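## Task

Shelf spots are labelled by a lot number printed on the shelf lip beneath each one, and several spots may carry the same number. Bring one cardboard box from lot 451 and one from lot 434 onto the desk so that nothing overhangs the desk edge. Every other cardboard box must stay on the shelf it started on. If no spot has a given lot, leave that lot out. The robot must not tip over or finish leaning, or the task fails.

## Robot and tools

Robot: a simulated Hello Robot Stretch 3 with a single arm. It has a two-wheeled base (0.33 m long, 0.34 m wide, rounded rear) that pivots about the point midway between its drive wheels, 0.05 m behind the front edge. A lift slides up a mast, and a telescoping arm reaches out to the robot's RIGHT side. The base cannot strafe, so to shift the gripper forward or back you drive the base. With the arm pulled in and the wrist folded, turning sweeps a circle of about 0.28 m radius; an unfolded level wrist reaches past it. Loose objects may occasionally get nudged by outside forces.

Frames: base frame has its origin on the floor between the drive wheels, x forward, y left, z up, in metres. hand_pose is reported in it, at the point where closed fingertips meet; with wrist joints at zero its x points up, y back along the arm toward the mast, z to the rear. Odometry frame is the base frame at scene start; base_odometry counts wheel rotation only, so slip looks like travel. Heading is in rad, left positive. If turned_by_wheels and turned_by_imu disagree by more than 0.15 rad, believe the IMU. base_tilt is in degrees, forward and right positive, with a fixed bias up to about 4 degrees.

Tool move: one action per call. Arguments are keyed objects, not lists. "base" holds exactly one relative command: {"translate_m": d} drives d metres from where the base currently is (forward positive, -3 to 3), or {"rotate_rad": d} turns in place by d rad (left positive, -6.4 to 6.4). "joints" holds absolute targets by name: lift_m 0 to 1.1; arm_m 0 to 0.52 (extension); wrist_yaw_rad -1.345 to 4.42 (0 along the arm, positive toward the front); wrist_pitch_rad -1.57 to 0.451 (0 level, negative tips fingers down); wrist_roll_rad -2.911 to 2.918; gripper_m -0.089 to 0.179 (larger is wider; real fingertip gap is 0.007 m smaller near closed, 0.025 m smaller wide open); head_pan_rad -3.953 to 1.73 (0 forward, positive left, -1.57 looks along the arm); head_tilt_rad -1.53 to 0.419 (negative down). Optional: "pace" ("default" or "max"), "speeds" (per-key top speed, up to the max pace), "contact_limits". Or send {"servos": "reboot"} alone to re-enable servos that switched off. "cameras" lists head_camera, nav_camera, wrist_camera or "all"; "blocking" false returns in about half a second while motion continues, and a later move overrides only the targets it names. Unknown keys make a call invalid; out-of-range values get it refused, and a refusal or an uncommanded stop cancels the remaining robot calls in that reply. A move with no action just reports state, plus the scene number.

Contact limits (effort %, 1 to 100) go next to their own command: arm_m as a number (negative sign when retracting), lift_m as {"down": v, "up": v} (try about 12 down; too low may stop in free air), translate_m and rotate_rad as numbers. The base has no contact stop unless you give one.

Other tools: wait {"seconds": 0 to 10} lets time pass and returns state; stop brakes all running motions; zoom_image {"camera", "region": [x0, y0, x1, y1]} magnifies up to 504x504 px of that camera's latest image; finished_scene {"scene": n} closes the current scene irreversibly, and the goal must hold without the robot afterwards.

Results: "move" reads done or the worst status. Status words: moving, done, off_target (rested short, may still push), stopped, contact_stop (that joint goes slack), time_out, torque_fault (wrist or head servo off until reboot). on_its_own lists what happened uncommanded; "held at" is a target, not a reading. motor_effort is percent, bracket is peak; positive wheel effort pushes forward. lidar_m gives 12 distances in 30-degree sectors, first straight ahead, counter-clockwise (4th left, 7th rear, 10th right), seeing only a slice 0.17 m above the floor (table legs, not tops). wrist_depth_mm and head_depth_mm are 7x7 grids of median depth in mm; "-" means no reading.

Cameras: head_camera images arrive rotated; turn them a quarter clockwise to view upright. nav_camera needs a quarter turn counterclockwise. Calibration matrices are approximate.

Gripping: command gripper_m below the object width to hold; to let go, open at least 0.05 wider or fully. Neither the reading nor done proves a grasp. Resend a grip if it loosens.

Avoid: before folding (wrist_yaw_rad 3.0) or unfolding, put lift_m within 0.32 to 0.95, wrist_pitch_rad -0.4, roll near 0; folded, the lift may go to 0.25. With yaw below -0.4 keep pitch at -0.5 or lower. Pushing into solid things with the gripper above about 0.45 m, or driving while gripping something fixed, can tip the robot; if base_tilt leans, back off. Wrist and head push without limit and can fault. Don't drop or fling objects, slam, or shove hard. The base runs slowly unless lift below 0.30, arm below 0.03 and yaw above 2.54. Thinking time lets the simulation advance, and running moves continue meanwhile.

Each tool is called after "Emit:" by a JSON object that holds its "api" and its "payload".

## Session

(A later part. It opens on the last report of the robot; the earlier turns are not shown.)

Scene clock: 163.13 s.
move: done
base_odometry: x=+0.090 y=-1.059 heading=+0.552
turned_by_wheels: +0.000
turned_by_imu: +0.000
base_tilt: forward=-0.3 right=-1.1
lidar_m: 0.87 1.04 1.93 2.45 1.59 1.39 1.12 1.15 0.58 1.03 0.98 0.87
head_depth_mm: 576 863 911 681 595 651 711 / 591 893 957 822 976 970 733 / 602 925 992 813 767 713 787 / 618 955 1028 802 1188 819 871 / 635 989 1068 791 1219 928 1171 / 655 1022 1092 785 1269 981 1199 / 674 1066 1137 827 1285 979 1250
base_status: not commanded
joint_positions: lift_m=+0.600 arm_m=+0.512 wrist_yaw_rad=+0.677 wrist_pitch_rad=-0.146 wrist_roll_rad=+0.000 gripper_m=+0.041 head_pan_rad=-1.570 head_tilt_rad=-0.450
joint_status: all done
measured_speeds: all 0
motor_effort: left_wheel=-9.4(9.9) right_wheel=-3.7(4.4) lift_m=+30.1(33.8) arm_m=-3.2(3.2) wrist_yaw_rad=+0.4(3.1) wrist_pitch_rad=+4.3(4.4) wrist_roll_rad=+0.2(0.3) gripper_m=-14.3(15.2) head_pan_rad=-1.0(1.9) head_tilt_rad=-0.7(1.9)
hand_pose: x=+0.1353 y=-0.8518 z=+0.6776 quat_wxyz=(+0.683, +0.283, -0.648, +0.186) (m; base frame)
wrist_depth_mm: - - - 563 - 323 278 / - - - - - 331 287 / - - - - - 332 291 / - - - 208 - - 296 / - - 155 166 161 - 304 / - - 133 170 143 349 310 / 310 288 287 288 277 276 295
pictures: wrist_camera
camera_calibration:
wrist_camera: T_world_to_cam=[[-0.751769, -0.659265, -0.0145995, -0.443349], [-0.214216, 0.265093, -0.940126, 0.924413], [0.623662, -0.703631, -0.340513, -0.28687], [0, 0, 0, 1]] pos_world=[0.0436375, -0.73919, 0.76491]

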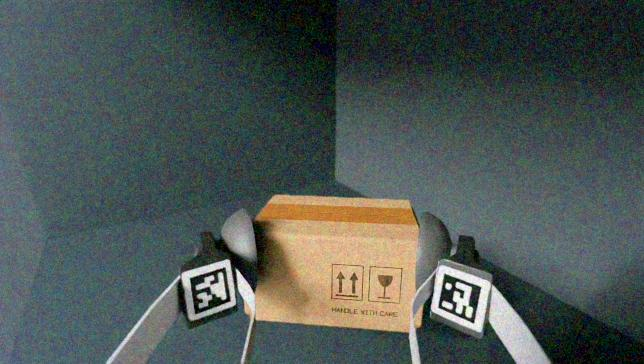

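Emit:
{"api": "move", "payload": {"joints": {"arm_m":0.02}}}

Emit:
{"api": "move", "payload": {"base": {"translate_m":0.2}, "joints": {"lift_m":0.8,"head_tilt_rad":-0.5}}}

Emit:
{"api": "move", "payload": {"base": {"rotate_rad":-2.15}, "cameras": ["all"]}}

Scene clock: 184.23 s.
move: done
base_odometry: x=+0.090 y=-1.059 heading=+0.552
turned_by_wheels: +0.000
turned_by_imu: +0.000
base_tilt: forward=-0.2 right=-1.1
lidar_m: 0.87 1.04 1.94 2.44 1.59 1.39 1.12 1.15 0.58 1.03 0.98 0.87
head_depth_mm: 576 863 910 678 595 651 711 / 588 896 960 824 980 976 771 / 601 925 993 813 1158 1005 832 / 617 953 1029 803 1195 1000 870 / 634 986 1069 798 1227 991 1165 / 652 1022 1093 784 1266 987 1197 / 671 1057 1144 827 1285 984 1250
base_status: not commanded
joint_positions: lift_m=+0.600 arm_m=+0.020 wrist_yaw_rad=+0.677 wrist_pitch_rad=-0.146 wrist_roll_rad=+0.000 gripper_m=+0.041 head_pan_rad=-1.570 head_tilt_rad=-0.450
joint_status: all done
measured_speeds: all 0
motor_effort: left_wheel=-9.7(10.2) right_wheel=-3.7(4.3) lift_m=+26.6(27.1) arm_m=-12.8(14.7) wrist_yaw_rad=+2.2(3.0) wrist_pitch_rad=+4.3(4.4) wrist_roll_rad=+0.0(0.6) gripper_m=-14.8(15.0) head_pan_rad=-0.8(1.5) head_tilt_rad=-0.2(1.5)
hand_pose: x=+0.1353 y=-0.3598 z=+0.6776 quat_wxyz=(+0.683, +0.283, -0.648, +0.186) (m; base frame)
wrist_depth_mm: 566 - - - - - - / 593 - - - 949 - - / 613 - - - - - - / 648 - - 208 - - - / - 694 155 165 161 - - / - 712 133 170 144 120 - / - - 179 913 - 108 322
camera_calibration:
head_camera: T_world_to_cam=[[-0.0465466, 0.386803, -0.920987, 1.21423], [0.997503, -0.0310287, -0.0634454, 0.0761003], [-0.0531179, -0.92164, -0.384393, 0.456205], [0, 0, 0, 1]] pos_world=[0.00484082, -0.0468502, 1.29848]
nav_camera: T_world_to_cam=[[0.0173398, -0.411048, 0.911449, -1.14316], [-0.999792, -0.0168796, 0.0114081, 0.0414683], [0.0106957, -0.911458, -0.411255, 0.488399], [0, 0, 0, 1]] pos_world=[0.0560582, -0.02404, 1.24232]
wrist_camera: T_world_to_cam=[[-0.751783, -0.659248, -0.014662, -0.118938], [-0.214166, 0.265136, -0.940125, 0.793996], [0.623663, -0.70363, -0.340513, 0.0593166], [0, 0, 0, 1]] pos_world=[0.0436374, -0.24719, 0.76491]

Scene clock: 187.37 s.
move: done
base_odometry: x=+0.260 y=-0.954 heading=+0.552
turned_by_wheels: +0.000
turned_by_imu: +0.000
base_tilt: forward=-0.2 right=-1.3
lidar_m: 0.69 0.81 1.51 2.47 1.71 1.58 1.31 1.22 0.67 1.09 0.77 0.68
head_depth_mm: 828 919 991 741 1163 966 1005 / 856 949 1018 731 1193 959 1179 / 884 984 1048 771 1222 956 1209 / 913 1018 1076 813 1227 955 1237 / 955 1052 1114 808 1223 1005 314 / 982 1059 1094 853 1209 964 1163 / 835 911 941 966 1070 981 468
base_status: done
joint_positions: lift_m=+0.800 arm_m=+0.020 wrist_yaw_rad=+0.677 wrist_pitch_rad=-0.147 wrist_roll_rad=+0.000 gripper_m=+0.041 head_pan_rad=-1.570 head_tilt_rad=-0.500
joint_status: all done
measured_speeds: all 0
motor_effort: left_wheel=+3.3(9.1) right_wheel=+7.3(11.4) lift_m=+31.8(34.3) arm_m=-10.9(13.2) wrist_yaw_rad=+1.2(3.2) wrist_pitch_rad=+4.5(4.6) wrist_roll_rad=+0.0(0.3) gripper_m=-13.7(14.9) head_pan_rad=+0.2(1.1) head_tilt_rad=-4.8(5.4)
hand_pose: x=+0.1352 y=-0.3598 z=+0.8774 quat_wxyz=(+0.683, +0.283, -0.647, +0.185) (m; base frame)
wrist_depth_mm: - 457 - - - - - / - 471 - - - - - / - 486 - - - 873 - / - 519 - - - 885 - / - 548 155 166 161 - - / - - 133 170 144 - - / - - - - 171 109 -
camera_calibration:
head_camera: T_world_to_cam=[[-0.0465777, 0.432244, -0.900553, 1.18761], [0.997501, -0.0278142, -0.0649422, 0.0780463], [-0.0531191, -0.901328, -0.429869, 0.515367], [0, 0, 0, 1]] pos_world=[0.00484072, -0.046653, 1.29612]
nav_camera: T_world_to_cam=[[0.0173072, -0.455983, 0.88982, -1.11495], [-0.999793, -0.0174129, 0.010523, 0.0426204], [0.010696, -0.889818, -0.45619, 0.546926], [0, 0, 0, 1]] pos_world=[0.0560582, -0.0209897, 1.24116]
wrist_camera: T_world_to_cam=[[-0.75175, -0.659286, -0.0146169, -0.116062], [-0.214873, 0.265844, -0.939764, 0.981785], [0.623459, -0.703327, -0.341512, 0.128432], [0, 0, 0, 1]] pos_world=[0.0436381, -0.247191, 0.964811]

Scene clock: 191.87 s.
move: done
base_odometry: x=+0.260 y=-0.954 heading=-1.597
turned_by_wheels: -2.150
turned_by_imu: -2.116
base_tilt: forward=-0.4 right=-1.3
lidar_m: 0.67 1.09 0.78 0.68 0.68 0.80 1.42 2.47 1.49 1.58 1.31 1.25
head_depth_mm: 1486 1607 1788 1591 1839 1619 1324 / 1446 1575 1705 1913 2027 1625 1321 / 1396 1532 1665 1843 1987 1609 1311 / 1354 1466 1603 1759 1907 1609 1302 / 1318 1424 1546 1706 1858 1595 314 / 1290 1380 1506 1649 1824 1585 1229 / 1259 1348 1461 1592 1759 1579 467
base_status: done
joint_positions: lift_m=+0.800 arm_m=+0.020 wrist_yaw_rad=+0.678 wrist_pitch_rad=-0.147 wrist_roll_rad=+0.000 gripper_m=+0.041 head_pan_rad=-1.570 head_tilt_rad=-0.500
joint_status: not commanded
measured_speeds: all 0
motor_effort: left_wheel=+7.9(11.9) right_wheel=-9.7(13.1) lift_m=+31.2(32.2) arm_m=-12.5(13.7) wrist_yaw_rad=+1.3(3.0) wrist_pitch_rad=+4.5(4.6) wrist_roll_rad=-0.1(0.3) gripper_m=-14.2(14.9) head_pan_rad=+0.0(0.8) head_tilt_rad=-3.8(5.0)
hand_pose: x=+0.1353 y=-0.3597 z=+0.8774 quat_wxyz=(+0.683, +0.283, -0.647, +0.185) (m; base frame)
wrist_depth_mm: - - - - - - - / - - - - - - - / - - - - - - - / - - - - - - - / - 944 157 165 166 - - / - - 133 170 144 - - / - - - - - - -
pictures: head_camera (sideways), nav_camera (sideways), wrist_camera
camera_calibration:
head_camera: T_world_to_cam=[[-0.0465649, 0.432526, -0.900418, 1.18745], [0.997502, -0.027798, -0.0649386, 0.0780424], [-0.0531175, -0.901193, -0.430151, 0.51574], [0, 0, 0, 1]] pos_world=[0.00484077, -0.0466518, 1.29611]
nav_camera: T_world_to_cam=[[0.0173066, -0.456182, 0.889718, -1.11482], [-0.999793, -0.017415, 0.0105186, 0.0426259], [0.010696, -0.889716, -0.456389, 0.547175], [0, 0, 0, 1]] pos_world=[0.0560582, -0.020989, 1.24115]
wrist_camera: T_world_to_cam=[[-0.751615, -0.659439, -0.014689, -0.116036], [-0.214865, 0.265832, -0.939769, 0.981787], [0.623625, -0.703188, -0.341494, 0.128441], [0, 0, 0, 1]] pos_world=[0.0436378, -0.247191, 0.964811]

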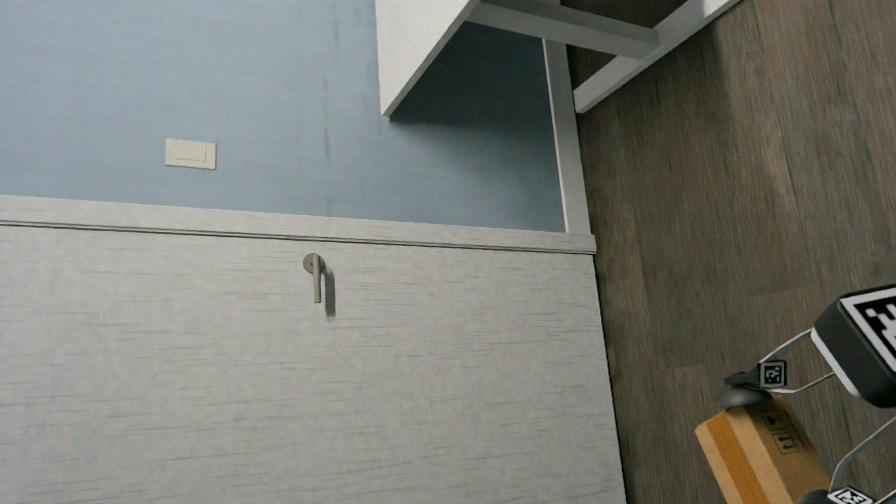

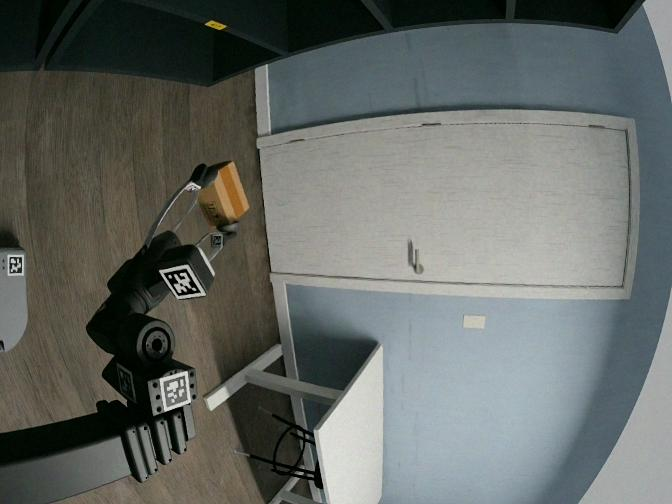

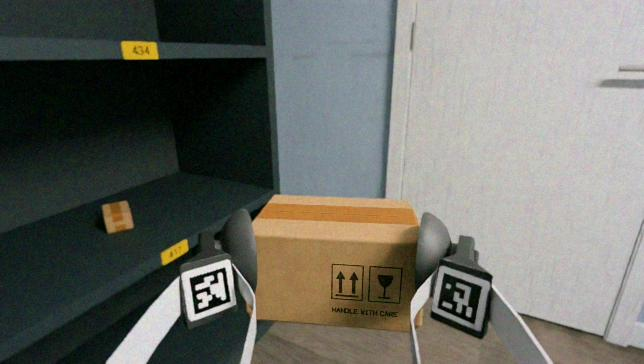

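Emit:
{"api": "move", "payload": {"joints": {"head_pan_rad":-2.2,"head_tilt_rad":-0.4}, "cameras": ["head_camera"]}}

Scene clock: 199.83 s.
move: done
base_odometry: x=+0.260 y=-0.954 heading=-1.597
turned_by_wheels: +0.000
turned_by_imu: +0.000
base_tilt: forward=-0.3 right=-1.2
lidar_m: 0.67 1.09 0.78 0.68 0.68 0.80 1.42 2.47 1.49 1.58 1.32 1.25
head_depth_mm: 3186 3318 3530 3581 2443 1803 1424 / 2897 3164 3544 3067 2432 1786 1422 / 2457 2691 2882 2069 2300 1776 1417 / 2170 2314 2486 1829 2289 1760 1388 / 1926 2050 2190 1681 2252 1745 1392 / 1732 1824 1944 1647 2057 1713 1394 / 1582 1664 1748 1782 1956 1731 1384
base_status: not commanded
joint_positions: lift_m=+0.800 arm_m=+0.020 wrist_yaw_rad=+0.678 wrist_pitch_rad=-0.147 wrist_roll_rad=+0.000 gripper_m=+0.041 head_pan_rad=-2.216 head_tilt_rad=-0.403
joint_status: all done
measured_speeds: all 0
motor_effort: left_wheel=+8.4(8.7) right_wheel=-9.4(10.5) lift_m=+30.2(30.7) arm_m=-10.0(10.8) wrist_yaw_rad=+1.5(2.7) wrist_pitch_rad=+4.4(4.6) wrist_roll_rad=-0.1(0.3) gripper_m=-14.4(14.7) head_pan_rad=+0.0(4.6) head_tilt_rad=+4.4(7.4)
hand_pose: x=+0.1353 y=-0.3597 z=+0.8774 quat_wxyz=(+0.683, +0.283, -0.647, +0.185) (m; base frame)
wrist_depth_mm: - - - - - - - / - - - - - - - / - - - - - - - / - - - - - - - / - 946 157 165 166 - - / - - 133 170 144 - - / - - - - - - -
pictures: head_camera (sideways)
camera_calibration:
head_camera: T_world_to_cam=[[0.169084, 0.301712, -0.938286, 1.2355], [0.776335, -0.627283, -0.0618072, 0.0753652], [-0.607219, -0.717973, -0.340293, 0.402131], [0, 0, 0, 1]] pos_world=[-0.0232307, -0.0367708, 1.30076]

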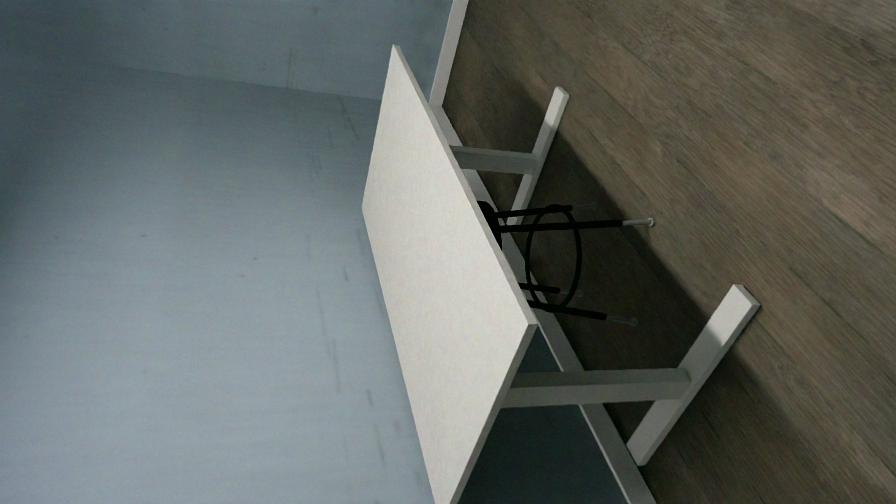

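Emit:
{"api": "move", "payload": {"base": {"rotate_rad":0.44}}}

Emit:
{"api": "move", "payload": {"base": {"translate_m":-1.15}}}

Emit:
{"api": "move", "payload": {"base": {"rotate_rad":-0.18}, "joints": {"head_pan_rad":-1.7,"head_tilt_rad":-0.55}, "cameras": ["head_camera","nav_camera"]}}

Scene clock: 252.00 s.
move: done
base_odometry: x=+0.260 y=-0.954 heading=-1.158
turned_by_wheels: +0.440
turned_by_imu: +0.433
base_tilt: forward=-0.2 right=-1.2
lidar_m: 1.09 0.83 0.69 0.68 0.76 1.22 3.61 1.50 1.59 1.58 1.32 0.67
head_depth_mm: 1765 1878 2046 1780 2071 1810 1421 / 1653 1773 1920 1747 1657 1740 1423 / 1567 1687 1810 1906 2084 1747 1423 / 1493 1600 1717 1845 2003 1762 1407 / 1431 1524 1624 1735 1868 1751 1401 / 1349 1425 1534 1637 1755 1751 1401 / 1292 1363 1456 1542 1648 1709 1392
base_status: done
joint_positions: lift_m=+0.800 arm_m=+0.020 wrist_yaw_rad=+0.678 wrist_pitch_rad=-0.147 wrist_roll_rad=+0.000 gripper_m=+0.041 head_pan_rad=-2.200 head_tilt_rad=-0.400
joint_status: not commanded
measured_speeds: all 0
motor_effort: left_wheel=-9.0(12.6) right_wheel=+9.2(12.4) lift_m=+29.4(30.1) arm_m=-7.8(8.6) wrist_yaw_rad=+1.5(2.3) wrist_pitch_rad=+4.4(4.6) wrist_roll_rad=-0.2(0.2) gripper_m=-14.6(14.9) head_pan_rad=+3.8(3.9) head_tilt_rad=+4.3(6.1)
hand_pose: x=+0.1353 y=-0.3597 z=+0.8774 quat_wxyz=(+0.683, +0.284, -0.647, +0.185) (m; base frame)
wrist_depth_mm: - - - - - - - / 415 - - - - - - / 440 - - - - - - / 464 - - - - - - / - - 157 165 166 - - / - - 133 170 143 - - / - - - - - - -
camera_calibration:
head_camera: T_world_to_cam=[[0.162696, 0.302151, -0.939274, 1.23687], [0.786009, -0.615126, -0.0617284, 0.0752037], [-0.596422, -0.728235, -0.337572, 0.398598], [0, 0, 0, 1]] pos_world=[-0.0226125, -0.0371895, 1.30096]
nav_camera: T_world_to_cam=[[-0.200776, -0.304889, 0.930984, -1.16733], [-0.817635, 0.575608, 0.0121751, 0.0393221], [-0.539594, -0.758761, -0.364856, 0.431405], [0, 0, 0, 1]] pos_world=[0.0305622, -0.0512076, 1.24369]
wrist_camera: T_world_to_cam=[[-0.751511, -0.659558, -0.0146655, -0.116093], [-0.214925, 0.265785, -0.939769, 0.981777], [0.62373, -0.703094, -0.341496, 0.128462], [0, 0, 0, 1]] pos_world=[0.0436377, -0.247191, 0.964811]

Scene clock: 264.63 s.
move: done
base_odometry: x=-0.201 y=+0.099 heading=-1.158
turned_by_wheels: +0.000
turned_by_imu: -0.001
base_tilt: forward=-0.4 right=-1.2
lidar_m: 1.75 1.09 0.90 0.90 1.00 1.61 2.52 1.42 0.79 0.95 1.51 1.99
head_depth_mm: 1509 1632 1772 1874 1120 1615 1424 / 1433 1534 1663 1717 1102 1665 1423 / 1353 1457 1553 1616 1096 1277 1406 / 1297 1377 1475 1549 1093 867 1377 / 1239 1316 1401 1467 1083 826 1398 / 1177 1246 1334 1409 1070 790 1318 / 1134 1195 1266 1344 1059 785 1311
base_status: done
joint_positions: lift_m=+0.800 arm_m=+0.020 wrist_yaw_rad=+0.678 wrist_pitch_rad=-0.147 wrist_roll_rad=+0.000 gripper_m=+0.041 head_pan_rad=-2.200 head_tilt_rad=-0.400
joint_status: not commanded
measured_speeds: all 0
motor_effort: left_wheel=-9.2(12.4) right_wheel=-1.6(11.7) lift_m=+27.6(29.8) arm_m=-12.2(12.6) wrist_yaw_rad=+3.0(3.0) wrist_pitch_rad=+4.5(4.6) wrist_roll_rad=-0.1(0.3) gripper_m=-14.1(15.0) head_pan_rad=+2.1(3.7) head_tilt_rad=+1.8(5.1)
hand_pose: x=+0.1353 y=-0.3597 z=+0.8774 quat_wxyz=(+0.683, +0.284, -0.647, +0.185) (m; base frame)
wrist_depth_mm: - - - - - - - / - - - - - - - / - - - - - - - / - - - - - - - / - - 157 165 165 - - / - - 133 170 144 - - / - - - - - 367 -
camera_calibration:
head_camera: T_world_to_cam=[[0.162696, 0.302151, -0.939274, 1.23687], [0.786009, -0.615126, -0.0617284, 0.0752037], [-0.596422, -0.728235, -0.337572, 0.398598], [0, 0, 0, 1]] pos_world=[-0.0226125, -0.0371895, 1.30096]
nav_camera: T_world_to_cam=[[-0.200776, -0.304889, 0.930984, -1.16733], [-0.817635, 0.575608, 0.0121751, 0.0393221], [-0.539594, -0.758761, -0.364856, 0.431405], [0, 0, 0, 1]] pos_world=[0.0305622, -0.0512076, 1.24369]
wrist_camera: T_world_to_cam=[[-0.751511, -0.659558, -0.0146655, -0.116093], [-0.214925, 0.265785, -0.939769, 0.981777], [0.62373, -0.703094, -0.341496, 0.128462], [0, 0, 0, 1]] pos_world=[0.0436377, -0.247191, 0.964811]

Scene clock: 265.90 s.
move: done
base_odometry: x=-0.201 y=+0.099 heading=-1.338
turned_by_wheels: -0.180
turned_by_imu: -0.177
base_tilt: forward=-0.3 right=-1.2
lidar_m: 1.76 1.26 0.93 0.90 0.93 1.29 2.52 1.41 0.79 0.95 1.44 1.96
head_depth_mm: 1193 1289 1425 1248 892 1509 1318 / 1171 1284 1415 1236 888 1507 1304 / 1167 1267 1404 1220 882 1453 1304 / 1151 1254 1372 1203 870 1445 1266 / 1132 1237 1353 1196 867 1485 1229 / 1122 1219 1335 1177 860 1327 306 / 1115 1205 1329 1241 854 489 1189
base_status: done
joint_positions: lift_m=+0.800 arm_m=+0.020 wrist_yaw_rad=+0.678 wrist_pitch_rad=-0.147 wrist_roll_rad=+0.000 gripper_m=+0.041 head_pan_rad=-1.686 head_tilt_rad=-0.549
joint_status: all done
measured_speeds: all 0
motor_effort: left_wheel=+8.1(11.7) right_wheel=-9.4(12.1) lift_m=+26.7(27.9) arm_m=-12.6(13.4) wrist_yaw_rad=-0.3(2.2) wrist_pitch_rad=+4.5(4.6) wrist_roll_rad=-0.1(0.3) gripper_m=-14.2(15.0) head_pan_rad=-2.9(5.5) head_tilt_rad=-5.2(6.3)
hand_pose: x=+0.1353 y=-0.3597 z=+0.8774 quat_wxyz=(+0.683, +0.284, -0.647, +0.185) (m; base frame)
wrist_depth_mm: - - - - - - - / - - - - - - - / - - - - - - - / - - - - - - - / - - 157 166 161 - - / - - 133 170 144 - - / - - - - - 109 -
pictures: head_camera (sideways), nav_camera (sideways)
camera_calibration:
head_camera: T_world_to_cam=[[0.00857426, 0.478491, -0.878051, 1.15795], [0.988032, -0.139291, -0.0662581, 0.0798067], [-0.154009, -0.866974, -0.473959, 0.573321], [0, 0, 0, 1]] pos_world=[-0.000483707, -0.045898, 1.29376]
nav_camera: T_world_to_cam=[[-0.0403047, -0.498106, 0.866179, -1.08376], [-0.995205, 0.0973319, 0.00966331, 0.0436542], [-0.0891202, -0.861636, -0.499641, 0.604016], [0, 0, 0, 1]] pos_world=[0.0535941, -0.0236362, 1.2401]

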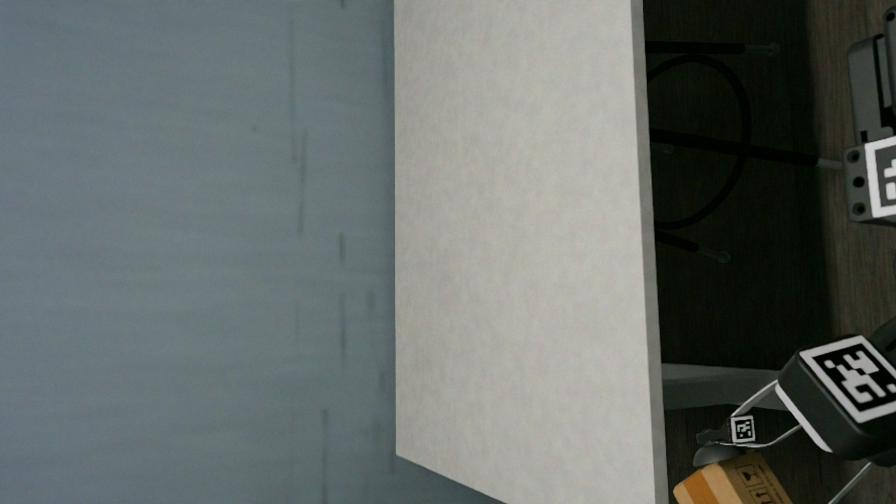

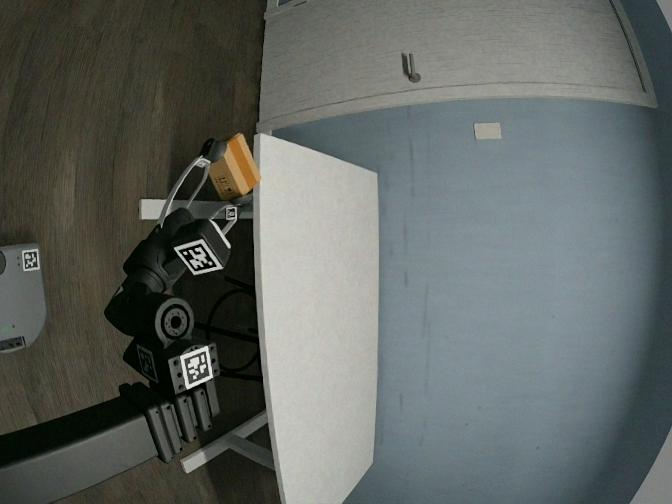

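Emit:
{"api": "move", "payload": {"base": {"translate_m":-0.15}}}

Emit:
{"api": "move", "payload": {"joints": {"arm_m":0.46}, "cameras": ["head_camera","wrist_camera"]}}

Scene clock: 280.50 s.
move: done
base_odometry: x=-0.236 y=+0.245 heading=-1.337
turned_by_wheels: +0.000
turned_by_imu: +0.000
base_tilt: forward=-0.3 right=-1.2
lidar_m: 1.90 1.26 0.93 0.90 0.94 1.29 2.37 1.31 0.96 0.75 0.98 1.96
head_depth_mm: 1193 1306 1440 1247 894 1558 1317 / 1177 1287 1432 1236 887 1458 1312 / 1166 1265 1404 1218 882 1490 1307 / 1147 1260 1374 1205 873 1447 1273 / 1134 1231 1360 1198 869 1444 1259 / 1124 1219 1341 1175 862 1461 307 / 1107 1200 1322 1166 854 487 1159
base_status: done
joint_positions: lift_m=+0.800 arm_m=+0.020 wrist_yaw_rad=+0.678 wrist_pitch_rad=-0.147 wrist_roll_rad=+0.000 gripper_m=+0.041 head_pan_rad=-1.700 head_tilt_rad=-0.550
joint_status: not commanded
measured_speeds: all 0
motor_effort: left_wheel=-1.3(9.5) right_wheel=-10.2(13.8) lift_m=+26.8(27.1) arm_m=-11.9(12.7) wrist_yaw_rad=+0.5(2.5) wrist_pitch_rad=+4.5(4.6) wrist_roll_rad=+0.1(0.5) gripper_m=-14.1(14.8) head_pan_rad=-3.4(3.8) head_tilt_rad=-4.7(5.8)
hand_pose: x=+0.1353 y=-0.3597 z=+0.8774 quat_wxyz=(+0.683, +0.284, -0.647, +0.185) (m; base frame)
wrist_depth_mm: - - - - - - - / - - - - - - - / - - - - - - - / - - - - - - - / - - 157 165 161 - - / - - 133 170 144 - - / - - - - - 122 -
camera_calibration:
head_camera: T_world_to_cam=[[0.0154936, 0.478823, -0.877775, 1.15744], [0.985919, -0.153507, -0.0663349, 0.0799821], [-0.166507, -0.864387, -0.474459, 0.574085], [0, 0, 0, 1]] pos_world=[-0.00119955, -0.0457001, 1.29366]
nav_camera: T_world_to_cam=[[-0.0475389, -0.497987, 0.865881, -1.08335], [-0.993699, 0.111665, 0.00966462, 0.0436186], [-0.101502, -0.859965, -0.500157, 0.604756], [0, 0, 0, 1]] pos_world=[0.0532264, -0.0242933, 1.2401]
wrist_camera: T_world_to_cam=[[-0.751409, -0.659674, -0.0146501, -0.116075], [-0.214979, 0.265744, -0.939768, 0.981742], [0.623834, -0.703, -0.341499, 0.128554], [0, 0, 0, 1]] pos_world=[0.0436375, -0.247091, 0.964811]

Scene clock: 284.93 s.
move: done
base_odometry: x=-0.236 y=+0.245 heading=-1.337
turned_by_wheels: +0.000
turned_by_imu: +0.000
base_tilt: forward=-0.3 right=-1.3
lidar_m: 1.90 1.27 0.93 0.90 0.94 1.29 2.37 1.31 0.96 0.75 0.98 1.96
head_depth_mm: 1197 1305 1438 1242 895 1555 1288 / 1179 1284 1416 1232 888 357 288 / 1166 1274 1401 1216 428 367 1209 / 1150 1256 1383 630 842 1439 1238 / 1135 1237 1357 652 833 1441 1252 / 1125 1223 1344 851 859 1473 1250 / 1110 1198 1317 1107 856 1299 1215
base_status: not commanded
joint_positions: lift_m=+0.800 arm_m=+0.460 wrist_yaw_rad=+0.678 wrist_pitch_rad=-0.147 wrist_roll_rad=+0.000 gripper_m=+0.041 head_pan_rad=-1.700 head_tilt_rad=-0.550
joint_status: all done
measured_speeds: all 0
motor_effort: left_wheel=-0.8(1.6) right_wheel=-10.5(11.1) lift_m=+25.7(26.9) arm_m=+13.2(15.4) wrist_yaw_rad=+1.3(2.6) wrist_pitch_rad=+4.4(4.6) wrist_roll_rad=+0.0(0.3) gripper_m=-14.8(14.9) head_pan_rad=-3.0(3.6) head_tilt_rad=-4.2(5.9)
hand_pose: x=+0.1353 y=-0.7997 z=+0.8774 quat_wxyz=(+0.683, +0.284, -0.647, +0.185) (m; base frame)
wrist_depth_mm: - - - - - - - / - - - - - - - / - - - - - - - / - - - - - - - / - - 157 166 161 - - / - - 133 170 143 - - / - - - - - 109 -
pictures: head_camera (sideways), wrist_camera
camera_calibration:
head_camera: T_world_to_cam=[[0.0155573, 0.478889, -0.877737, 1.1574], [0.985902, -0.153612, -0.0663354, 0.0799779], [-0.166598, -0.864331, -0.474528, 0.574177], [0, 0, 0, 1]] pos_world=[-0.00119962, -0.0456998, 1.29366]
wrist_camera: T_world_to_cam=[[-0.751409, -0.659674, -0.0146501, -0.406332], [-0.214979, 0.265744, -0.939768, 1.09867], [0.623834, -0.703, -0.341499, -0.180766], [0, 0, 0, 1]] pos_world=[0.0436375, -0.687091, 0.964811]

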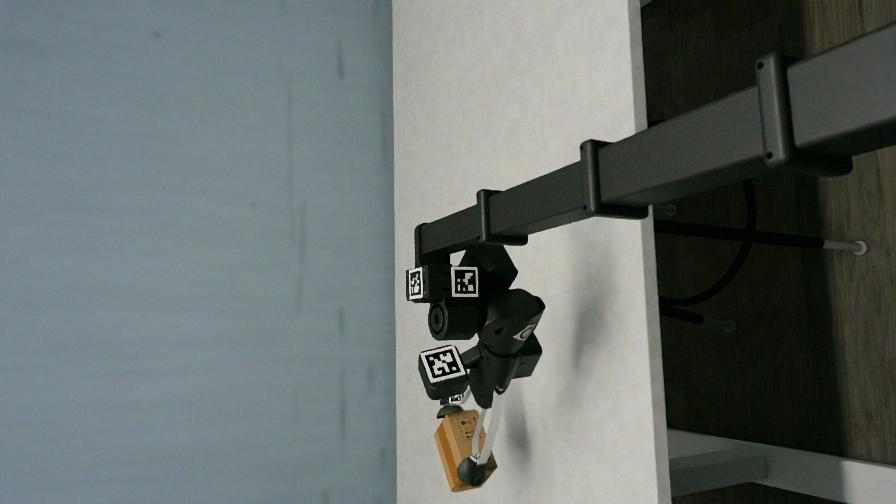

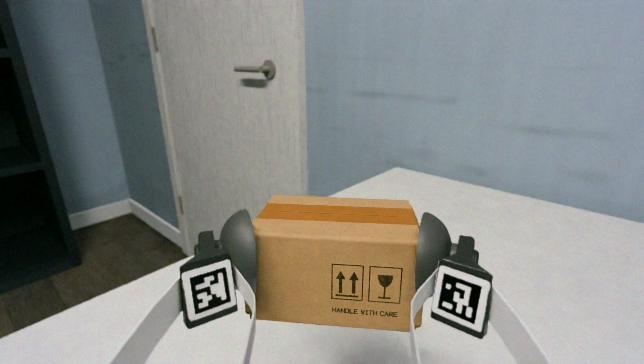

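Emit:
{"api": "move", "payload": {"joints": {"lift_m":0.70}, "contact_limits": {"lift_m":{"down":15}}}}

Emit:
{"api": "move", "payload": {"joints": {"lift_m":0.64}, "contact_limits": {"lift_m":{"down":13}}, "speeds": {"lift_m":0.03}, "cameras": ["wrist_camera","head_camera"]}}

Scene clock: 293.60 s.
move: done
base_odometry: x=-0.236 y=+0.245 heading=-1.337
turned_by_wheels: +0.000
turned_by_imu: +0.000
base_tilt: forward=-0.3 right=-1.2
lidar_m: 1.90 1.26 0.93 0.90 0.93 1.29 2.37 1.31 0.96 0.75 0.98 1.96
head_depth_mm: 1204 1308 1438 1245 891 1558 1285 / 1176 1291 1415 1230 891 1468 1250 / 1168 1269 1392 1213 880 459 393 / 1144 1249 1378 1197 672 1401 1232 / 1137 1239 1361 1193 707 1442 1258 / 1125 1221 1335 1175 798 1469 1255 / 1104 1208 1324 1171 833 1291 1223
base_status: not commanded
joint_positions: lift_m=+0.700 arm_m=+0.460 wrist_yaw_rad=+0.678 wrist_pitch_rad=-0.147 wrist_roll_rad=+0.000 gripper_m=+0.041 head_pan_rad=-1.700 head_tilt_rad=-0.550
joint_status: all done
measured_speeds: all 0
motor_effort: left_wheel=-1.1(1.6) right_wheel=-9.7(11.0) lift_m=+24.9(27.4) arm_m=+13.4(13.8) wrist_yaw_rad=+0.6(2.7) wrist_pitch_rad=+4.5(4.6) wrist_roll_rad=-0.1(0.3) gripper_m=-14.5(14.8) head_pan_rad=-2.4(2.9) head_tilt_rad=-3.9(4.6)
contact_limits: lift_m down 15 (down: maximum 72; up: maximum 65)
hand_pose: x=+0.1353 y=-0.7997 z=+0.7774 quat_wxyz=(+0.683, +0.284, -0.647, +0.185) (m; base frame)
wrist_depth_mm: - - - - - - - / - - - - - - - / - - - - - - - / - - - - - - - / - - 156 165 161 - - / - - 133 170 144 - - / - - - - - 108 -
camera_calibration:
head_camera: T_world_to_cam=[[0.0155573, 0.478889, -0.877737, 1.1574], [0.985902, -0.153612, -0.0663354, 0.0799779], [-0.166598, -0.864331, -0.474528, 0.574177], [0, 0, 0, 1]] pos_world=[-0.00119962, -0.0456998, 1.29366]
nav_camera: T_world_to_cam=[[-0.0476526, -0.498087, 0.865817, -1.08326], [-0.993683, 0.11181, 0.0096317, 0.0436615], [-0.101604, -0.859888, -0.500269, 0.604902], [0, 0, 0, 1]] pos_world=[0.0532258, -0.0242924, 1.2401]
wrist_camera: T_world_to_cam=[[-0.751409, -0.659674, -0.0146501, -0.407797], [-0.214979, 0.265744, -0.939768, 1.00469], [0.623834, -0.703, -0.341499, -0.214916], [0, 0, 0, 1]] pos_world=[0.0436375, -0.687091, 0.864811]

Scene clock: 296.43 s.
move: contact_stop
base_odometry: x=-0.236 y=+0.245 heading=-1.338
turned_by_wheels: +0.000
turned_by_imu: -0.001
base_tilt: forward=-0.5 right=-1.4
lidar_m: 1.91 1.26 0.93 0.90 0.94 1.29 2.37 1.31 0.96 0.75 0.98 1.96
head_depth_mm: 1194 1304 1453 1241 896 1577 1276 / 1182 1285 1419 1227 883 1462 1278 / 1162 1275 1395 1220 881 535 423 / 1154 1250 1381 1207 699 1166 1231 / 1140 1234 1362 1197 726 1443 1261 / 1123 1219 1340 1183 799 1471 1250 / 1108 1208 1321 1165 856 1297 1223
base_status: not commanded
joint_positions: lift_m=+0.660 arm_m=+0.460 wrist_yaw_rad=+0.679 wrist_pitch_rad=-0.100 wrist_roll_rad=+0.000 gripper_m=+0.040 head_pan_rad=-1.700 head_tilt_rad=-0.550
joint_status: lift_m contact_stop (moved -0.040 of -0.060)
measured_speeds: translate_m=+0.000 rotate_rad=+0.000 lift_m=+0.002 arm_m=+0.000 wrist_yaw_rad=+0.000 wrist_pitch_rad=-0.024 wrist_roll_rad=+0.000 head_pan_rad=+0.000 head_tilt_rad=+0.000
on_its_own: lift_m is slack since a contact_stop (your +0.640 is given up)
motor_effort: left_wheel=-1.2(1.8) right_wheel=-4.2(10.4) lift_m=+25.1(25.9) arm_m=-13.1(14.2) wrist_yaw_rad=+0.3(4.0) wrist_pitch_rad=-3.9(10.6) wrist_roll_rad=-0.1(0.3) gripper_m=+0.3(14.8) head_pan_rad=-1.8(2.7) head_tilt_rad=-4.4(4.6)
contact_limits: lift_m down 13 (down: maximum 72; up: maximum 65)
hand_pose: x=+0.1372 y=-0.8015 z=+0.7487 quat_wxyz=(+0.678, +0.269, -0.654, +0.202) (m; base frame)
wrist_depth_mm: - - - - - - - / - - - - - - - / - - - - - - - / - - 245 203 - - - / - - 157 203 152 - - / - - 125 - 127 - - / - - 110 - - - -
pictures: head_camera (sideways), wrist_camera
camera_calibration:
head_camera: T_world_to_cam=[[0.0155573, 0.478889, -0.877737, 1.1574], [0.985902, -0.153612, -0.0663354, 0.0799779], [-0.166598, -0.864331, -0.474528, 0.574177], [0, 0, 0, 1]] pos_world=[-0.00119962, -0.0456998, 1.29366]
wrist_camera: T_world_to_cam=[[-0.750178, -0.661111, -0.0128902, -0.410682], [-0.187443, 0.231309, -0.954652, 0.958388], [0.634113, -0.713743, -0.297444, -0.270218], [0, 0, 0, 1]] pos_world=[0.0429071, -0.686056, 0.829259]

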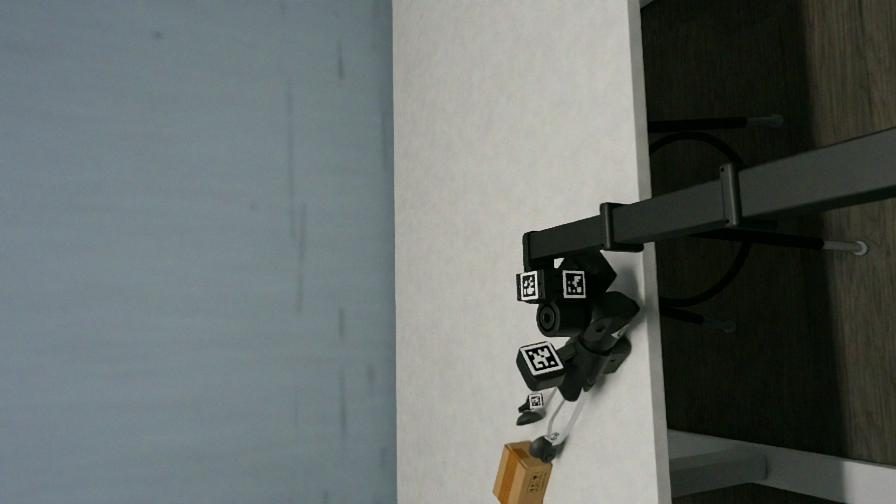

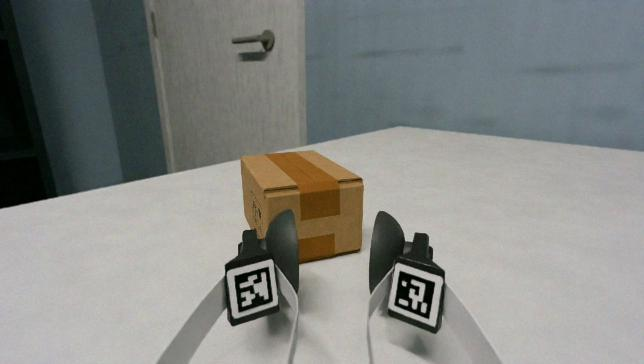

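Emit:
{"api": "move", "payload": {"joints": {"lift_m":0.78}}}

Emit:
{"api": "move", "payload": {"joints": {"arm_m":0.0,"wrist_pitch_rad":-0.42}, "cameras": ["head_camera"]}}

Emit:
{"api": "move", "payload": {"base": {"translate_m":-1.72}, "joints": {"wrist_yaw_rad":3.0,"head_pan_rad":-3.14,"head_tilt_rad":-0.3}, "cameras": ["nav_camera"]}}

Scene clock: 326.70 s.
move: done
base_odometry: x=-0.236 y=+0.245 heading=-1.338
turned_by_wheels: +0.000
turned_by_imu: +0.000
base_tilt: forward=-0.3 right=-1.3
lidar_m: 1.90 1.26 0.93 0.90 0.93 1.29 2.37 1.31 0.96 0.75 0.98 1.96
head_depth_mm: 1189 1303 1447 1244 893 1556 1280 / 1179 1289 1422 1232 887 1459 297 / 1162 1275 1394 1218 477 382 1181 / 1151 1259 1385 656 809 1406 1233 / 1137 1240 1354 702 803 1432 1255 / 1122 1220 1339 1070 830 1470 1252 / 1111 1211 1310 1170 855 1289 1213
base_status: not commanded
joint_positions: lift_m=+0.780 arm_m=+0.460 wrist_yaw_rad=+0.679 wrist_pitch_rad=-0.135 wrist_roll_rad=+0.000 gripper_m=+0.040 head_pan_rad=-1.700 head_tilt_rad=-0.550
joint_status: all done
measured_speeds: all 0
motor_effort: left_wheel=-1.3(1.9) right_wheel=-3.8(4.7) lift_m=+29.0(35.4) arm_m=-10.4(11.9) wrist_yaw_rad=+0.2(1.4) wrist_pitch_rad=+2.3(2.5) wrist_roll_rad=-0.1(0.4) gripper_m=+0.3(0.9) head_pan_rad=-1.5(2.1) head_tilt_rad=-3.5(4.2)
hand_pose: x=+0.1360 y=-0.8000 z=+0.8603 quat_wxyz=(+0.681, +0.280, -0.649, +0.190) (m; base frame)
wrist_depth_mm: - - - - - - - / - - - - - - - / - - - - - - - / - - - - - - - / - - - - 151 - - / - - 125 259 127 - - / - - 120 240 - - -
camera_calibration:
head_camera: T_world_to_cam=[[0.0155573, 0.478889, -0.877737, 1.1574], [0.985902, -0.153612, -0.0663354, 0.0799779], [-0.166598, -0.864331, -0.474528, 0.574177], [0, 0, 0, 1]] pos_world=[-0.00119962, -0.0456998, 1.29366]
nav_camera: T_world_to_cam=[[-0.0476526, -0.498087, 0.865817, -1.08326], [-0.993683, 0.11181, 0.0096317, 0.0436615], [-0.101604, -0.859888, -0.500269, 0.604902], [0, 0, 0, 1]] pos_world=[0.0532258, -0.0242924, 1.2401]
wrist_camera: T_world_to_cam=[[-0.750475, -0.660742, -0.0144176, -0.40748], [-0.208093, 0.256946, -0.943756, 1.07832], [0.627284, -0.705265, -0.330328, -0.199179], [0, 0, 0, 1]] pos_world=[0.0435284, -0.686782, 0.945998]

Scene clock: 331.27 s.
move: done
base_odometry: x=-0.236 y=+0.245 heading=-1.338
turned_by_wheels: +0.000
turned_by_imu: +0.000
base_tilt: forward=-0.3 right=-1.0
lidar_m: 1.90 1.26 0.93 0.90 0.94 1.29 2.37 1.31 0.96 0.75 0.98 1.96
head_depth_mm: 1202 1307 1445 1239 892 1555 1286 / 1179 1292 1431 1237 889 1466 1278 / 1162 1268 1402 1218 879 1494 1273 / 1151 1251 1382 1206 873 1412 1235 / 1136 1233 1359 1200 870 1431 1258 / 1121 1224 1338 1178 864 1464 1253 / 1105 1208 1318 1170 856 1285 1215
base_status: not commanded
joint_positions: lift_m=+0.780 arm_m=+0.001 wrist_yaw_rad=+0.679 wrist_pitch_rad=-0.433 wrist_roll_rad=+0.000 gripper_m=+0.040 head_pan_rad=-1.700 head_tilt_rad=-0.550
joint_status: all done
measured_speeds: all 0
motor_effort: left_wheel=-1.8(1.8) right_wheel=-4.2(5.3) lift_m=+26.1(28.3) arm_m=-13.2(15.3) wrist_yaw_rad=+0.2(1.8) wrist_pitch_rad=+1.9(5.9) wrist_roll_rad=+0.1(0.3) gripper_m=+0.2(1.0) head_pan_rad=-1.0(2.0) head_tilt_rad=-3.1(3.8)
hand_pose: x=+0.1183 y=-0.3187 z=+0.7894 quat_wxyz=(+0.702, +0.373, -0.600, +0.087) (m; base frame)
wrist_depth_mm: - - - - - 534 - / - - - - - 528 - / - - - - - - - / - - - - - - - / - - - - 950 - - / - - 125 - 129 - - / 952 979 898 936 900 927 935
pictures: head_camera (sideways)
camera_calibration:
head_camera: T_world_to_cam=[[0.0155573, 0.478889, -0.877737, 1.1574], [0.985902, -0.153612, -0.0663354, 0.0799779], [-0.166598, -0.864331, -0.474528, 0.574177], [0, 0, 0, 1]] pos_world=[-0.00119962, -0.0456998, 1.29366]

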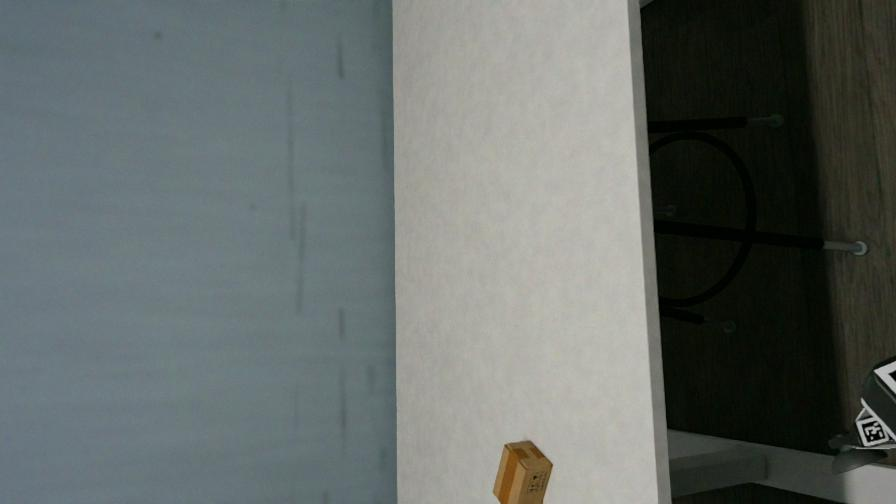

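Scene clock: 346.27 s.
move: time_out
base_odometry: x=-0.558 y=+1.601 heading=-1.337
turned_by_wheels: +0.000
turned_by_imu: -0.001
base_tilt: forward=-0.2 right=-1.2
lidar_m: 3.27 1.28 0.94 0.92 1.39 1.02 0.99 1.03 1.41 1.37 1.01 1.41
head_depth_mm: 850 890 937 980 1033 1093 1159 / 849 887 936 980 1035 1095 1152 / 849 893 931 979 1034 1094 1159 / 850 889 931 982 1034 1089 1160 / 852 889 930 974 1027 1085 1157 / 848 884 930 974 1029 1089 1154 / 849 886 931 979 1029 1085 1154
base_status: translate_m time_out (by the wheels' count: -1.3933 of -1.7200)
joint_positions: lift_m=+0.780 arm_m=+0.001 wrist_yaw_rad=+2.997 wrist_pitch_rad=-0.433 wrist_roll_rad=+0.000 gripper_m=+0.040 head_pan_rad=-3.140 head_tilt_rad=-0.299
joint_status: all done
measured_speeds: all 0
motor_effort: left_wheel=-0.6(10.9) right_wheel=-0.9(14.4) lift_m=+29.0(31.6) arm_m=-1.0(13.4) wrist_yaw_rad=+2.4(5.5) wrist_pitch_rad=+1.9(2.1) wrist_roll_rad=-0.1(0.5) gripper_m=-0.1(1.0) head_pan_rad=+3.2(5.2) head_tilt_rad=-3.3(8.2)
hand_pose: x=+0.0108 y=+0.0746 z=+0.7894 quat_wxyz=(+0.202, +0.699, +0.102, +0.678) (m; base frame)
wrist_depth_mm: - 138 - 923 - - - / - 148 - - - - - / - 163 - - - - - / - 185 224 - - - - / - - 206 - - - - / - - 126 - 129 - - / 966 978 264 945 914 915 936
pictures: nav_camera (sideways)
camera_calibration:
nav_camera: T_world_to_cam=[[-0.269563, -0.0174905, 0.962824, -1.20852], [-0.0159786, 0.999779, 0.0136883, 0.0324622], [-0.96285, -0.0116947, -0.269783, 0.310266], [0, 0, 0, 1]] pos_world=[-0.0265143, -0.0499642, 1.24685]

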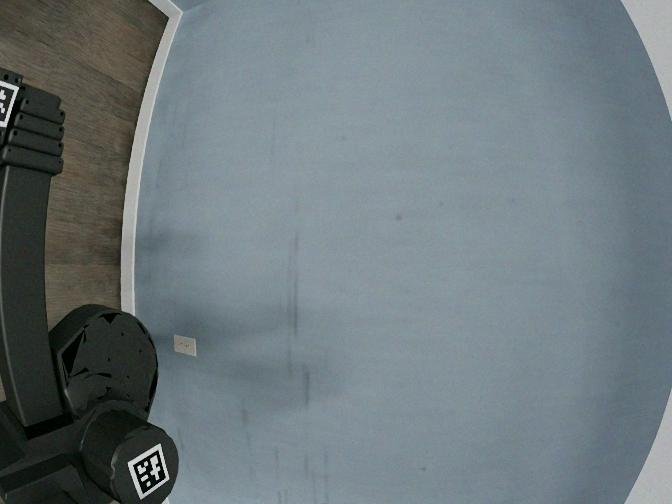

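Emit:
{"api": "move", "payload": {"base": {"translate_m":-0.33}, "joints": {"head_pan_rad":1.57,"head_tilt_rad":-0.3}, "cameras": ["nav_camera"]}}

Scene clock: 356.00 s.
move: done
base_odometry: x=-0.634 y=+1.922 heading=-1.337
turned_by_wheels: +0.000
turned_by_imu: +0.000
base_tilt: forward=-0.3 right=-1.0
lidar_m: 3.42 1.28 0.99 2.38 0.93 0.68 0.66 0.69 0.95 1.37 1.18 1.53
head_depth_mm: 1022 996 982 966 966 1018 1066 / 2066 2147 2252 2354 1376 1355 1318 / 2066 2153 2257 2409 2491 2007 1554 / 2070 2161 2258 2412 2485 1998 1542 / 2069 2150 2282 2397 2504 1989 1529 / 2055 2155 2253 2380 2485 1981 1514 / 1888 1920 1959 1986 2028 1910 1524
base_status: done
joint_positions: lift_m=+0.780 arm_m=+0.001 wrist_yaw_rad=+2.997 wrist_pitch_rad=-0.433 wrist_roll_rad=+0.000 gripper_m=+0.040 head_pan_rad=+1.572 head_tilt_rad=-0.300
joint_status: all done
measured_speeds: all 0
motor_effort: left_wheel=-3.3(11.9) right_wheel=-7.9(13.9) lift_m=+28.3(29.4) arm_m=+5.0(5.2) wrist_yaw_rad=+0.8(3.4) wrist_pitch_rad=+1.9(2.1) wrist_roll_rad=-0.1(0.4) gripper_m=+0.0(0.9) head_pan_rad=-2.8(6.1) head_tilt_rad=-2.1(7.4)
hand_pose: x=+0.0108 y=+0.0746 z=+0.7894 quat_wxyz=(+0.202, +0.699, +0.102, +0.678) (m; base frame)
wrist_depth_mm: - 138 - - - - - / - 148 - - - - - / - 163 - - - - - / - 185 224 - - - - / - - 205 - - - - / - - 127 - 129 - - / 925 984 264 931 915 936 928
pictures: nav_camera (sideways)
camera_calibration:
nav_camera: T_world_to_cam=[[-0.0173802, 0.27055, 0.962549, -1.20964], [0.999785, 0.0155784, 0.0136739, 0.0262965], [-0.0112956, 0.96258, -0.270762, 0.305685], [0, 0, 0, 1]] pos_world=[-0.0438618, 0.0326113, 1.24675]

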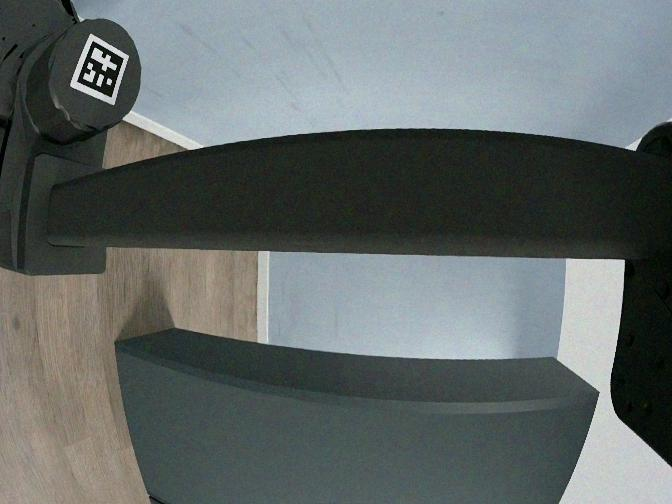

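Emit:
{"api": "move", "payload": {"base": {"translate_m":-0.08}}}

Emit:
{"api": "move", "payload": {"base": {"rotate_rad":1.59}}}

Emit:
{"api": "move", "payload": {"base": {"translate_m":1.1}, "joints": {"head_pan_rad":-1.57,"head_tilt_rad":-0.4}, "cameras": ["nav_camera"]}}

Emit:
{"api": "move", "payload": {"base": {"translate_m":0.7}, "cameras": ["nav_camera"]}}

Scene clock: 368.97 s.
move: done
base_odometry: x=-0.653 y=+2.000 heading=-1.337
turned_by_wheels: +0.000
turned_by_imu: +0.000
base_tilt: forward=-0.4 right=-1.1
lidar_m: 3.42 1.29 1.02 2.19 0.82 0.60 0.58 0.60 0.84 1.37 1.24 1.96
head_depth_mm: 2048 1224 1194 1174 1161 1138 1125 / 2064 2178 2267 2384 2476 1869 1475 / 2067 2150 2282 2395 2507 2028 1558 / 2064 2152 2242 2395 2468 1988 1541 / 2051 2139 2273 2383 2482 1985 1522 / 2073 2136 2250 2360 2482 1977 1533 / 1673 1694 1740 1765 1799 1785 1518
base_status: done
joint_positions: lift_m=+0.780 arm_m=+0.001 wrist_yaw_rad=+2.997 wrist_pitch_rad=-0.433 wrist_roll_rad=+0.000 gripper_m=+0.040 head_pan_rad=+1.570 head_tilt_rad=-0.300
joint_status: not commanded
measured_speeds: all 0
motor_effort: left_wheel=-6.3(11.2) right_wheel=-4.9(11.3) lift_m=+27.0(28.4) arm_m=+9.3(9.3) wrist_yaw_rad=+1.6(3.5) wrist_pitch_rad=+1.9(2.0) wrist_roll_rad=+0.2(0.4) gripper_m=+0.2(0.7) head_pan_rad=-2.9(3.9) head_tilt_rad=-0.7(1.4)
hand_pose: x=+0.0108 y=+0.0746 z=+0.7894 quat_wxyz=(+0.202, +0.699, +0.102, +0.678) (m; base frame)
wrist_depth_mm: - 137 - - - 923 - / - 149 - - - - - / - 164 - - - - - / - 184 223 - - - - / - - 206 - - - - / - - 127 - 129 - - / 854 960 264 939 905 931 930
camera_calibration:
head_camera: T_world_to_cam=[[0.046054, -0.245222, -0.968372, 1.27558], [-0.99745, 0.0416251, -0.0579777, 0.0811977], [0.054526, 0.968573, -0.24268, 0.271123], [0, 0, 0, 1]] pos_world=[0.0074617, 0.0468187, 1.30574]
nav_camera: T_world_to_cam=[[-0.0168122, 0.270583, 0.96255, -1.20964], [0.999815, 0.0135032, 0.0136672, 0.0262607], [-0.00929938, 0.962602, -0.27076, 0.305679], [0, 0, 0, 1]] pos_world=[-0.04375, 0.0327066, 1.24675]
wrist_camera: T_world_to_cam=[[0.993803, -0.108015, -0.0262395, 0.0246746], [-0.0850438, -0.58685, -0.805217, 0.712868], [0.0715766, 0.802459, -0.592399, 0.573121], [0, 0, 0, 1]] pos_world=[-0.00491866, -0.0388941, 0.914177]

Scene clock: 372.60 s.
move: done
base_odometry: x=-0.653 y=+2.000 heading=+0.252
turned_by_wheels: +1.590
turned_by_imu: +1.564
base_tilt: forward=-0.4 right=-1.3
lidar_m: 2.15 0.82 0.60 0.58 0.60 0.83 1.37 1.24 1.60 3.40 1.28 1.02
head_depth_mm: 479 503 526 553 584 619 656 / 478 502 526 553 584 617 655 / 478 501 526 553 585 618 656 / 479 500 526 552 585 618 653 / 478 501 525 552 584 618 653 / 478 501 525 552 584 616 654 / 479 501 526 552 583 617 654
base_status: done
joint_positions: lift_m=+0.780 arm_m=+0.001 wrist_yaw_rad=+2.997 wrist_pitch_rad=-0.433 wrist_roll_rad=+0.000 gripper_m=+0.040 head_pan_rad=+1.570 head_tilt_rad=-0.300
joint_status: not commanded
measured_speeds: all 0
motor_effort: left_wheel=-8.5(13.0) right_wheel=+9.9(11.7) lift_m=+27.1(27.9) arm_m=+3.3(10.1) wrist_yaw_rad=+1.6(3.5) wrist_pitch_rad=+1.9(2.1) wrist_roll_rad=-0.1(0.5) gripper_m=+0.3(1.0) head_pan_rad=-2.9(3.5) head_tilt_rad=+0.9(1.2)
hand_pose: x=+0.0108 y=+0.0746 z=+0.7894 quat_wxyz=(+0.202, +0.699, +0.102, +0.678) (m; base frame)
wrist_depth_mm: 544 138 561 578 590 599 620 / 590 149 611 620 627 - - / 626 163 171 - - - - / - 180 189 - - - - / - - 204 - 152 - - / - - 127 971 127 - - / 936 - 265 943 902 934 930
camera_calibration:
head_camera: T_world_to_cam=[[0.046054, -0.245222, -0.968372, 1.27558], [-0.99745, 0.0416251, -0.0579777, 0.0811977], [0.054526, 0.968573, -0.24268, 0.271123], [0, 0, 0, 1]] pos_world=[0.0074617, 0.0468187, 1.30574]
nav_camera: T_world_to_cam=[[-0.0168122, 0.270583, 0.96255, -1.20964], [0.999815, 0.0135032, 0.0136672, 0.0262607], [-0.00929938, 0.962602, -0.27076, 0.305679], [0, 0, 0, 1]] pos_world=[-0.04375, 0.0327066, 1.24675]
wrist_camera: T_world_to_cam=[[0.993803, -0.108015, -0.0262395, 0.0246746], [-0.0850438, -0.58685, -0.805217, 0.712868], [0.0715766, 0.802459, -0.592399, 0.573121], [0, 0, 0, 1]] pos_world=[-0.00491866, -0.0388941, 0.914177]

Scene clock: 384.73 s.
move: done
base_odometry: x=+0.412 y=+2.274 heading=+0.252
turned_by_wheels: +0.000
turned_by_imu: +0.001
base_tilt: forward=-0.3 right=-1.1
lidar_m: 1.29 0.79 0.58 0.56 0.59 0.81 2.35 2.18 0.47 0.45 0.47 1.33
head_depth_mm: 356 380 406 435 482 1682 1428 / 356 379 406 435 470 511 560 / 357 379 405 436 471 512 560 / 357 379 406 437 471 512 560 / 356 379 406 436 471 512 561 / 357 380 406 436 471 512 561 / 357 380 406 437 471 513 561
base_status: done
joint_positions: lift_m=+0.780 arm_m=+0.001 wrist_yaw_rad=+2.997 wrist_pitch_rad=-0.433 wrist_roll_rad=+0.000 gripper_m=+0.040 head_pan_rad=-1.570 head_tilt_rad=-0.400
joint_status: all done
measured_speeds: all 0
motor_effort: left_wheel=+0.3(9.4) right_wheel=+8.5(14.5) lift_m=+25.4(27.5) arm_m=-12.5(13.7) wrist_yaw_rad=+1.4(4.0) wrist_pitch_rad=+1.8(2.1) wrist_roll_rad=-0.3(0.5) gripper_m=+0.2(1.2) head_pan_rad=+3.9(5.4) head_tilt_rad=-3.7(7.1)
hand_pose: x=+0.0108 y=+0.0746 z=+0.7894 quat_wxyz=(+0.202, +0.699, +0.102, +0.678) (m; base frame)
wrist_depth_mm: 524 137 547 561 578 590 599 / 575 148 592 612 622 619 - / 625 163 174 - - - - / - 180 189 - - - - / - - 204 - 152 - - / - - 127 - 126 - - / 918 - 265 942 922 948 942
pictures: nav_camera (sideways)
camera_calibration:
nav_camera: T_world_to_cam=[[0.0173378, -0.364944, 0.930868, -1.16853], [-0.99979, -0.0164735, 0.0121631, 0.0404762], [0.0108959, -0.930884, -0.365153, 0.428413], [0, 0, 0, 1]] pos_world=[0.0560594, -0.0269779, 1.24369]

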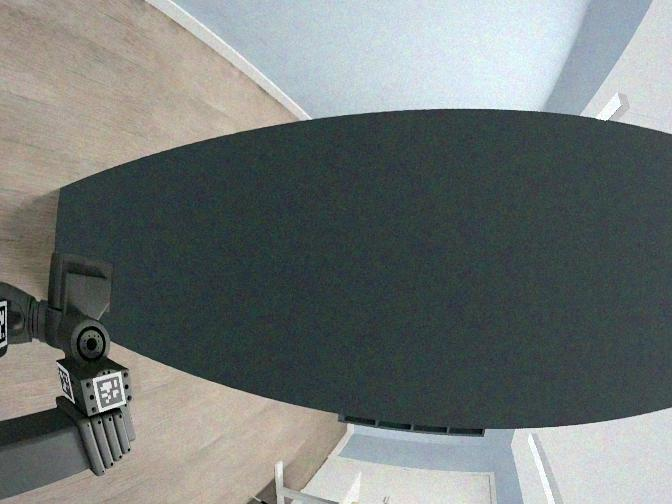

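Scene clock: 392.87 s.
move: done
base_odometry: x=+1.090 y=+2.449 heading=+0.252
turned_by_wheels: +0.000
turned_by_imu: +0.000
base_tilt: forward=-0.2 right=-1.1
lidar_m: 0.59 0.62 0.57 0.55 0.58 0.80 2.30 0.65 0.62 2.20 0.83 0.61
head_depth_mm: 1830 1227 1285 1372 1422 1219 1344 / 1964 2033 2156 2258 1991 1629 1416 / 3454 3652 3945 3267 2413 1784 1411 / 3519 3796 - 3701 2405 1767 1406 / 3489 3730 - 3613 2377 1763 1402 / 2373 2448 2558 2612 2274 1752 1401 / 1632 1660 1698 1743 1763 1680 1388
base_status: done
joint_positions: lift_m=+0.780 arm_m=+0.001 wrist_yaw_rad=+2.997 wrist_pitch_rad=-0.433 wrist_roll_rad=+0.000 gripper_m=+0.040 head_pan_rad=-1.570 head_tilt_rad=-0.400
joint_status: not commanded
measured_speeds: all 0
motor_effort: left_wheel=+4.4(9.7) right_wheel=+4.5(13.8) lift_m=+23.5(25.6) arm_m=-12.0(13.3) wrist_yaw_rad=+1.9(3.7) wrist_pitch_rad=+2.0(2.1) wrist_roll_rad=-0.1(0.5) gripper_m=-0.1(1.1) head_pan_rad=+3.7(4.0) head_tilt_rad=-2.9(4.9)
hand_pose: x=+0.0108 y=+0.0746 z=+0.7894 quat_wxyz=(+0.202, +0.699, +0.102, +0.678) (m; base frame)
wrist_depth_mm: 516 138 543 555 570 580 591 / 572 148 591 607 613 618 638 / 620 163 194 - - - 707 / - 180 189 - - - 787 / - - 204 - 152 868 - / - - 127 - 126 980 - / 937 - 265 948 914 947 -
pictures: nav_camera (sideways)
camera_calibration:
nav_camera: T_world_to_cam=[[0.0173378, -0.364944, 0.930868, -1.16853], [-0.99979, -0.0164735, 0.0121631, 0.0404762], [0.0108959, -0.930884, -0.365153, 0.428413], [0, 0, 0, 1]] pos_world=[0.0560594, -0.0269779, 1.24369]

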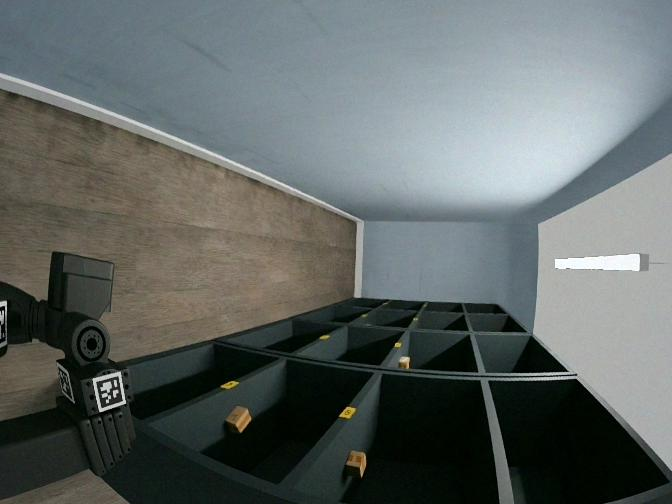

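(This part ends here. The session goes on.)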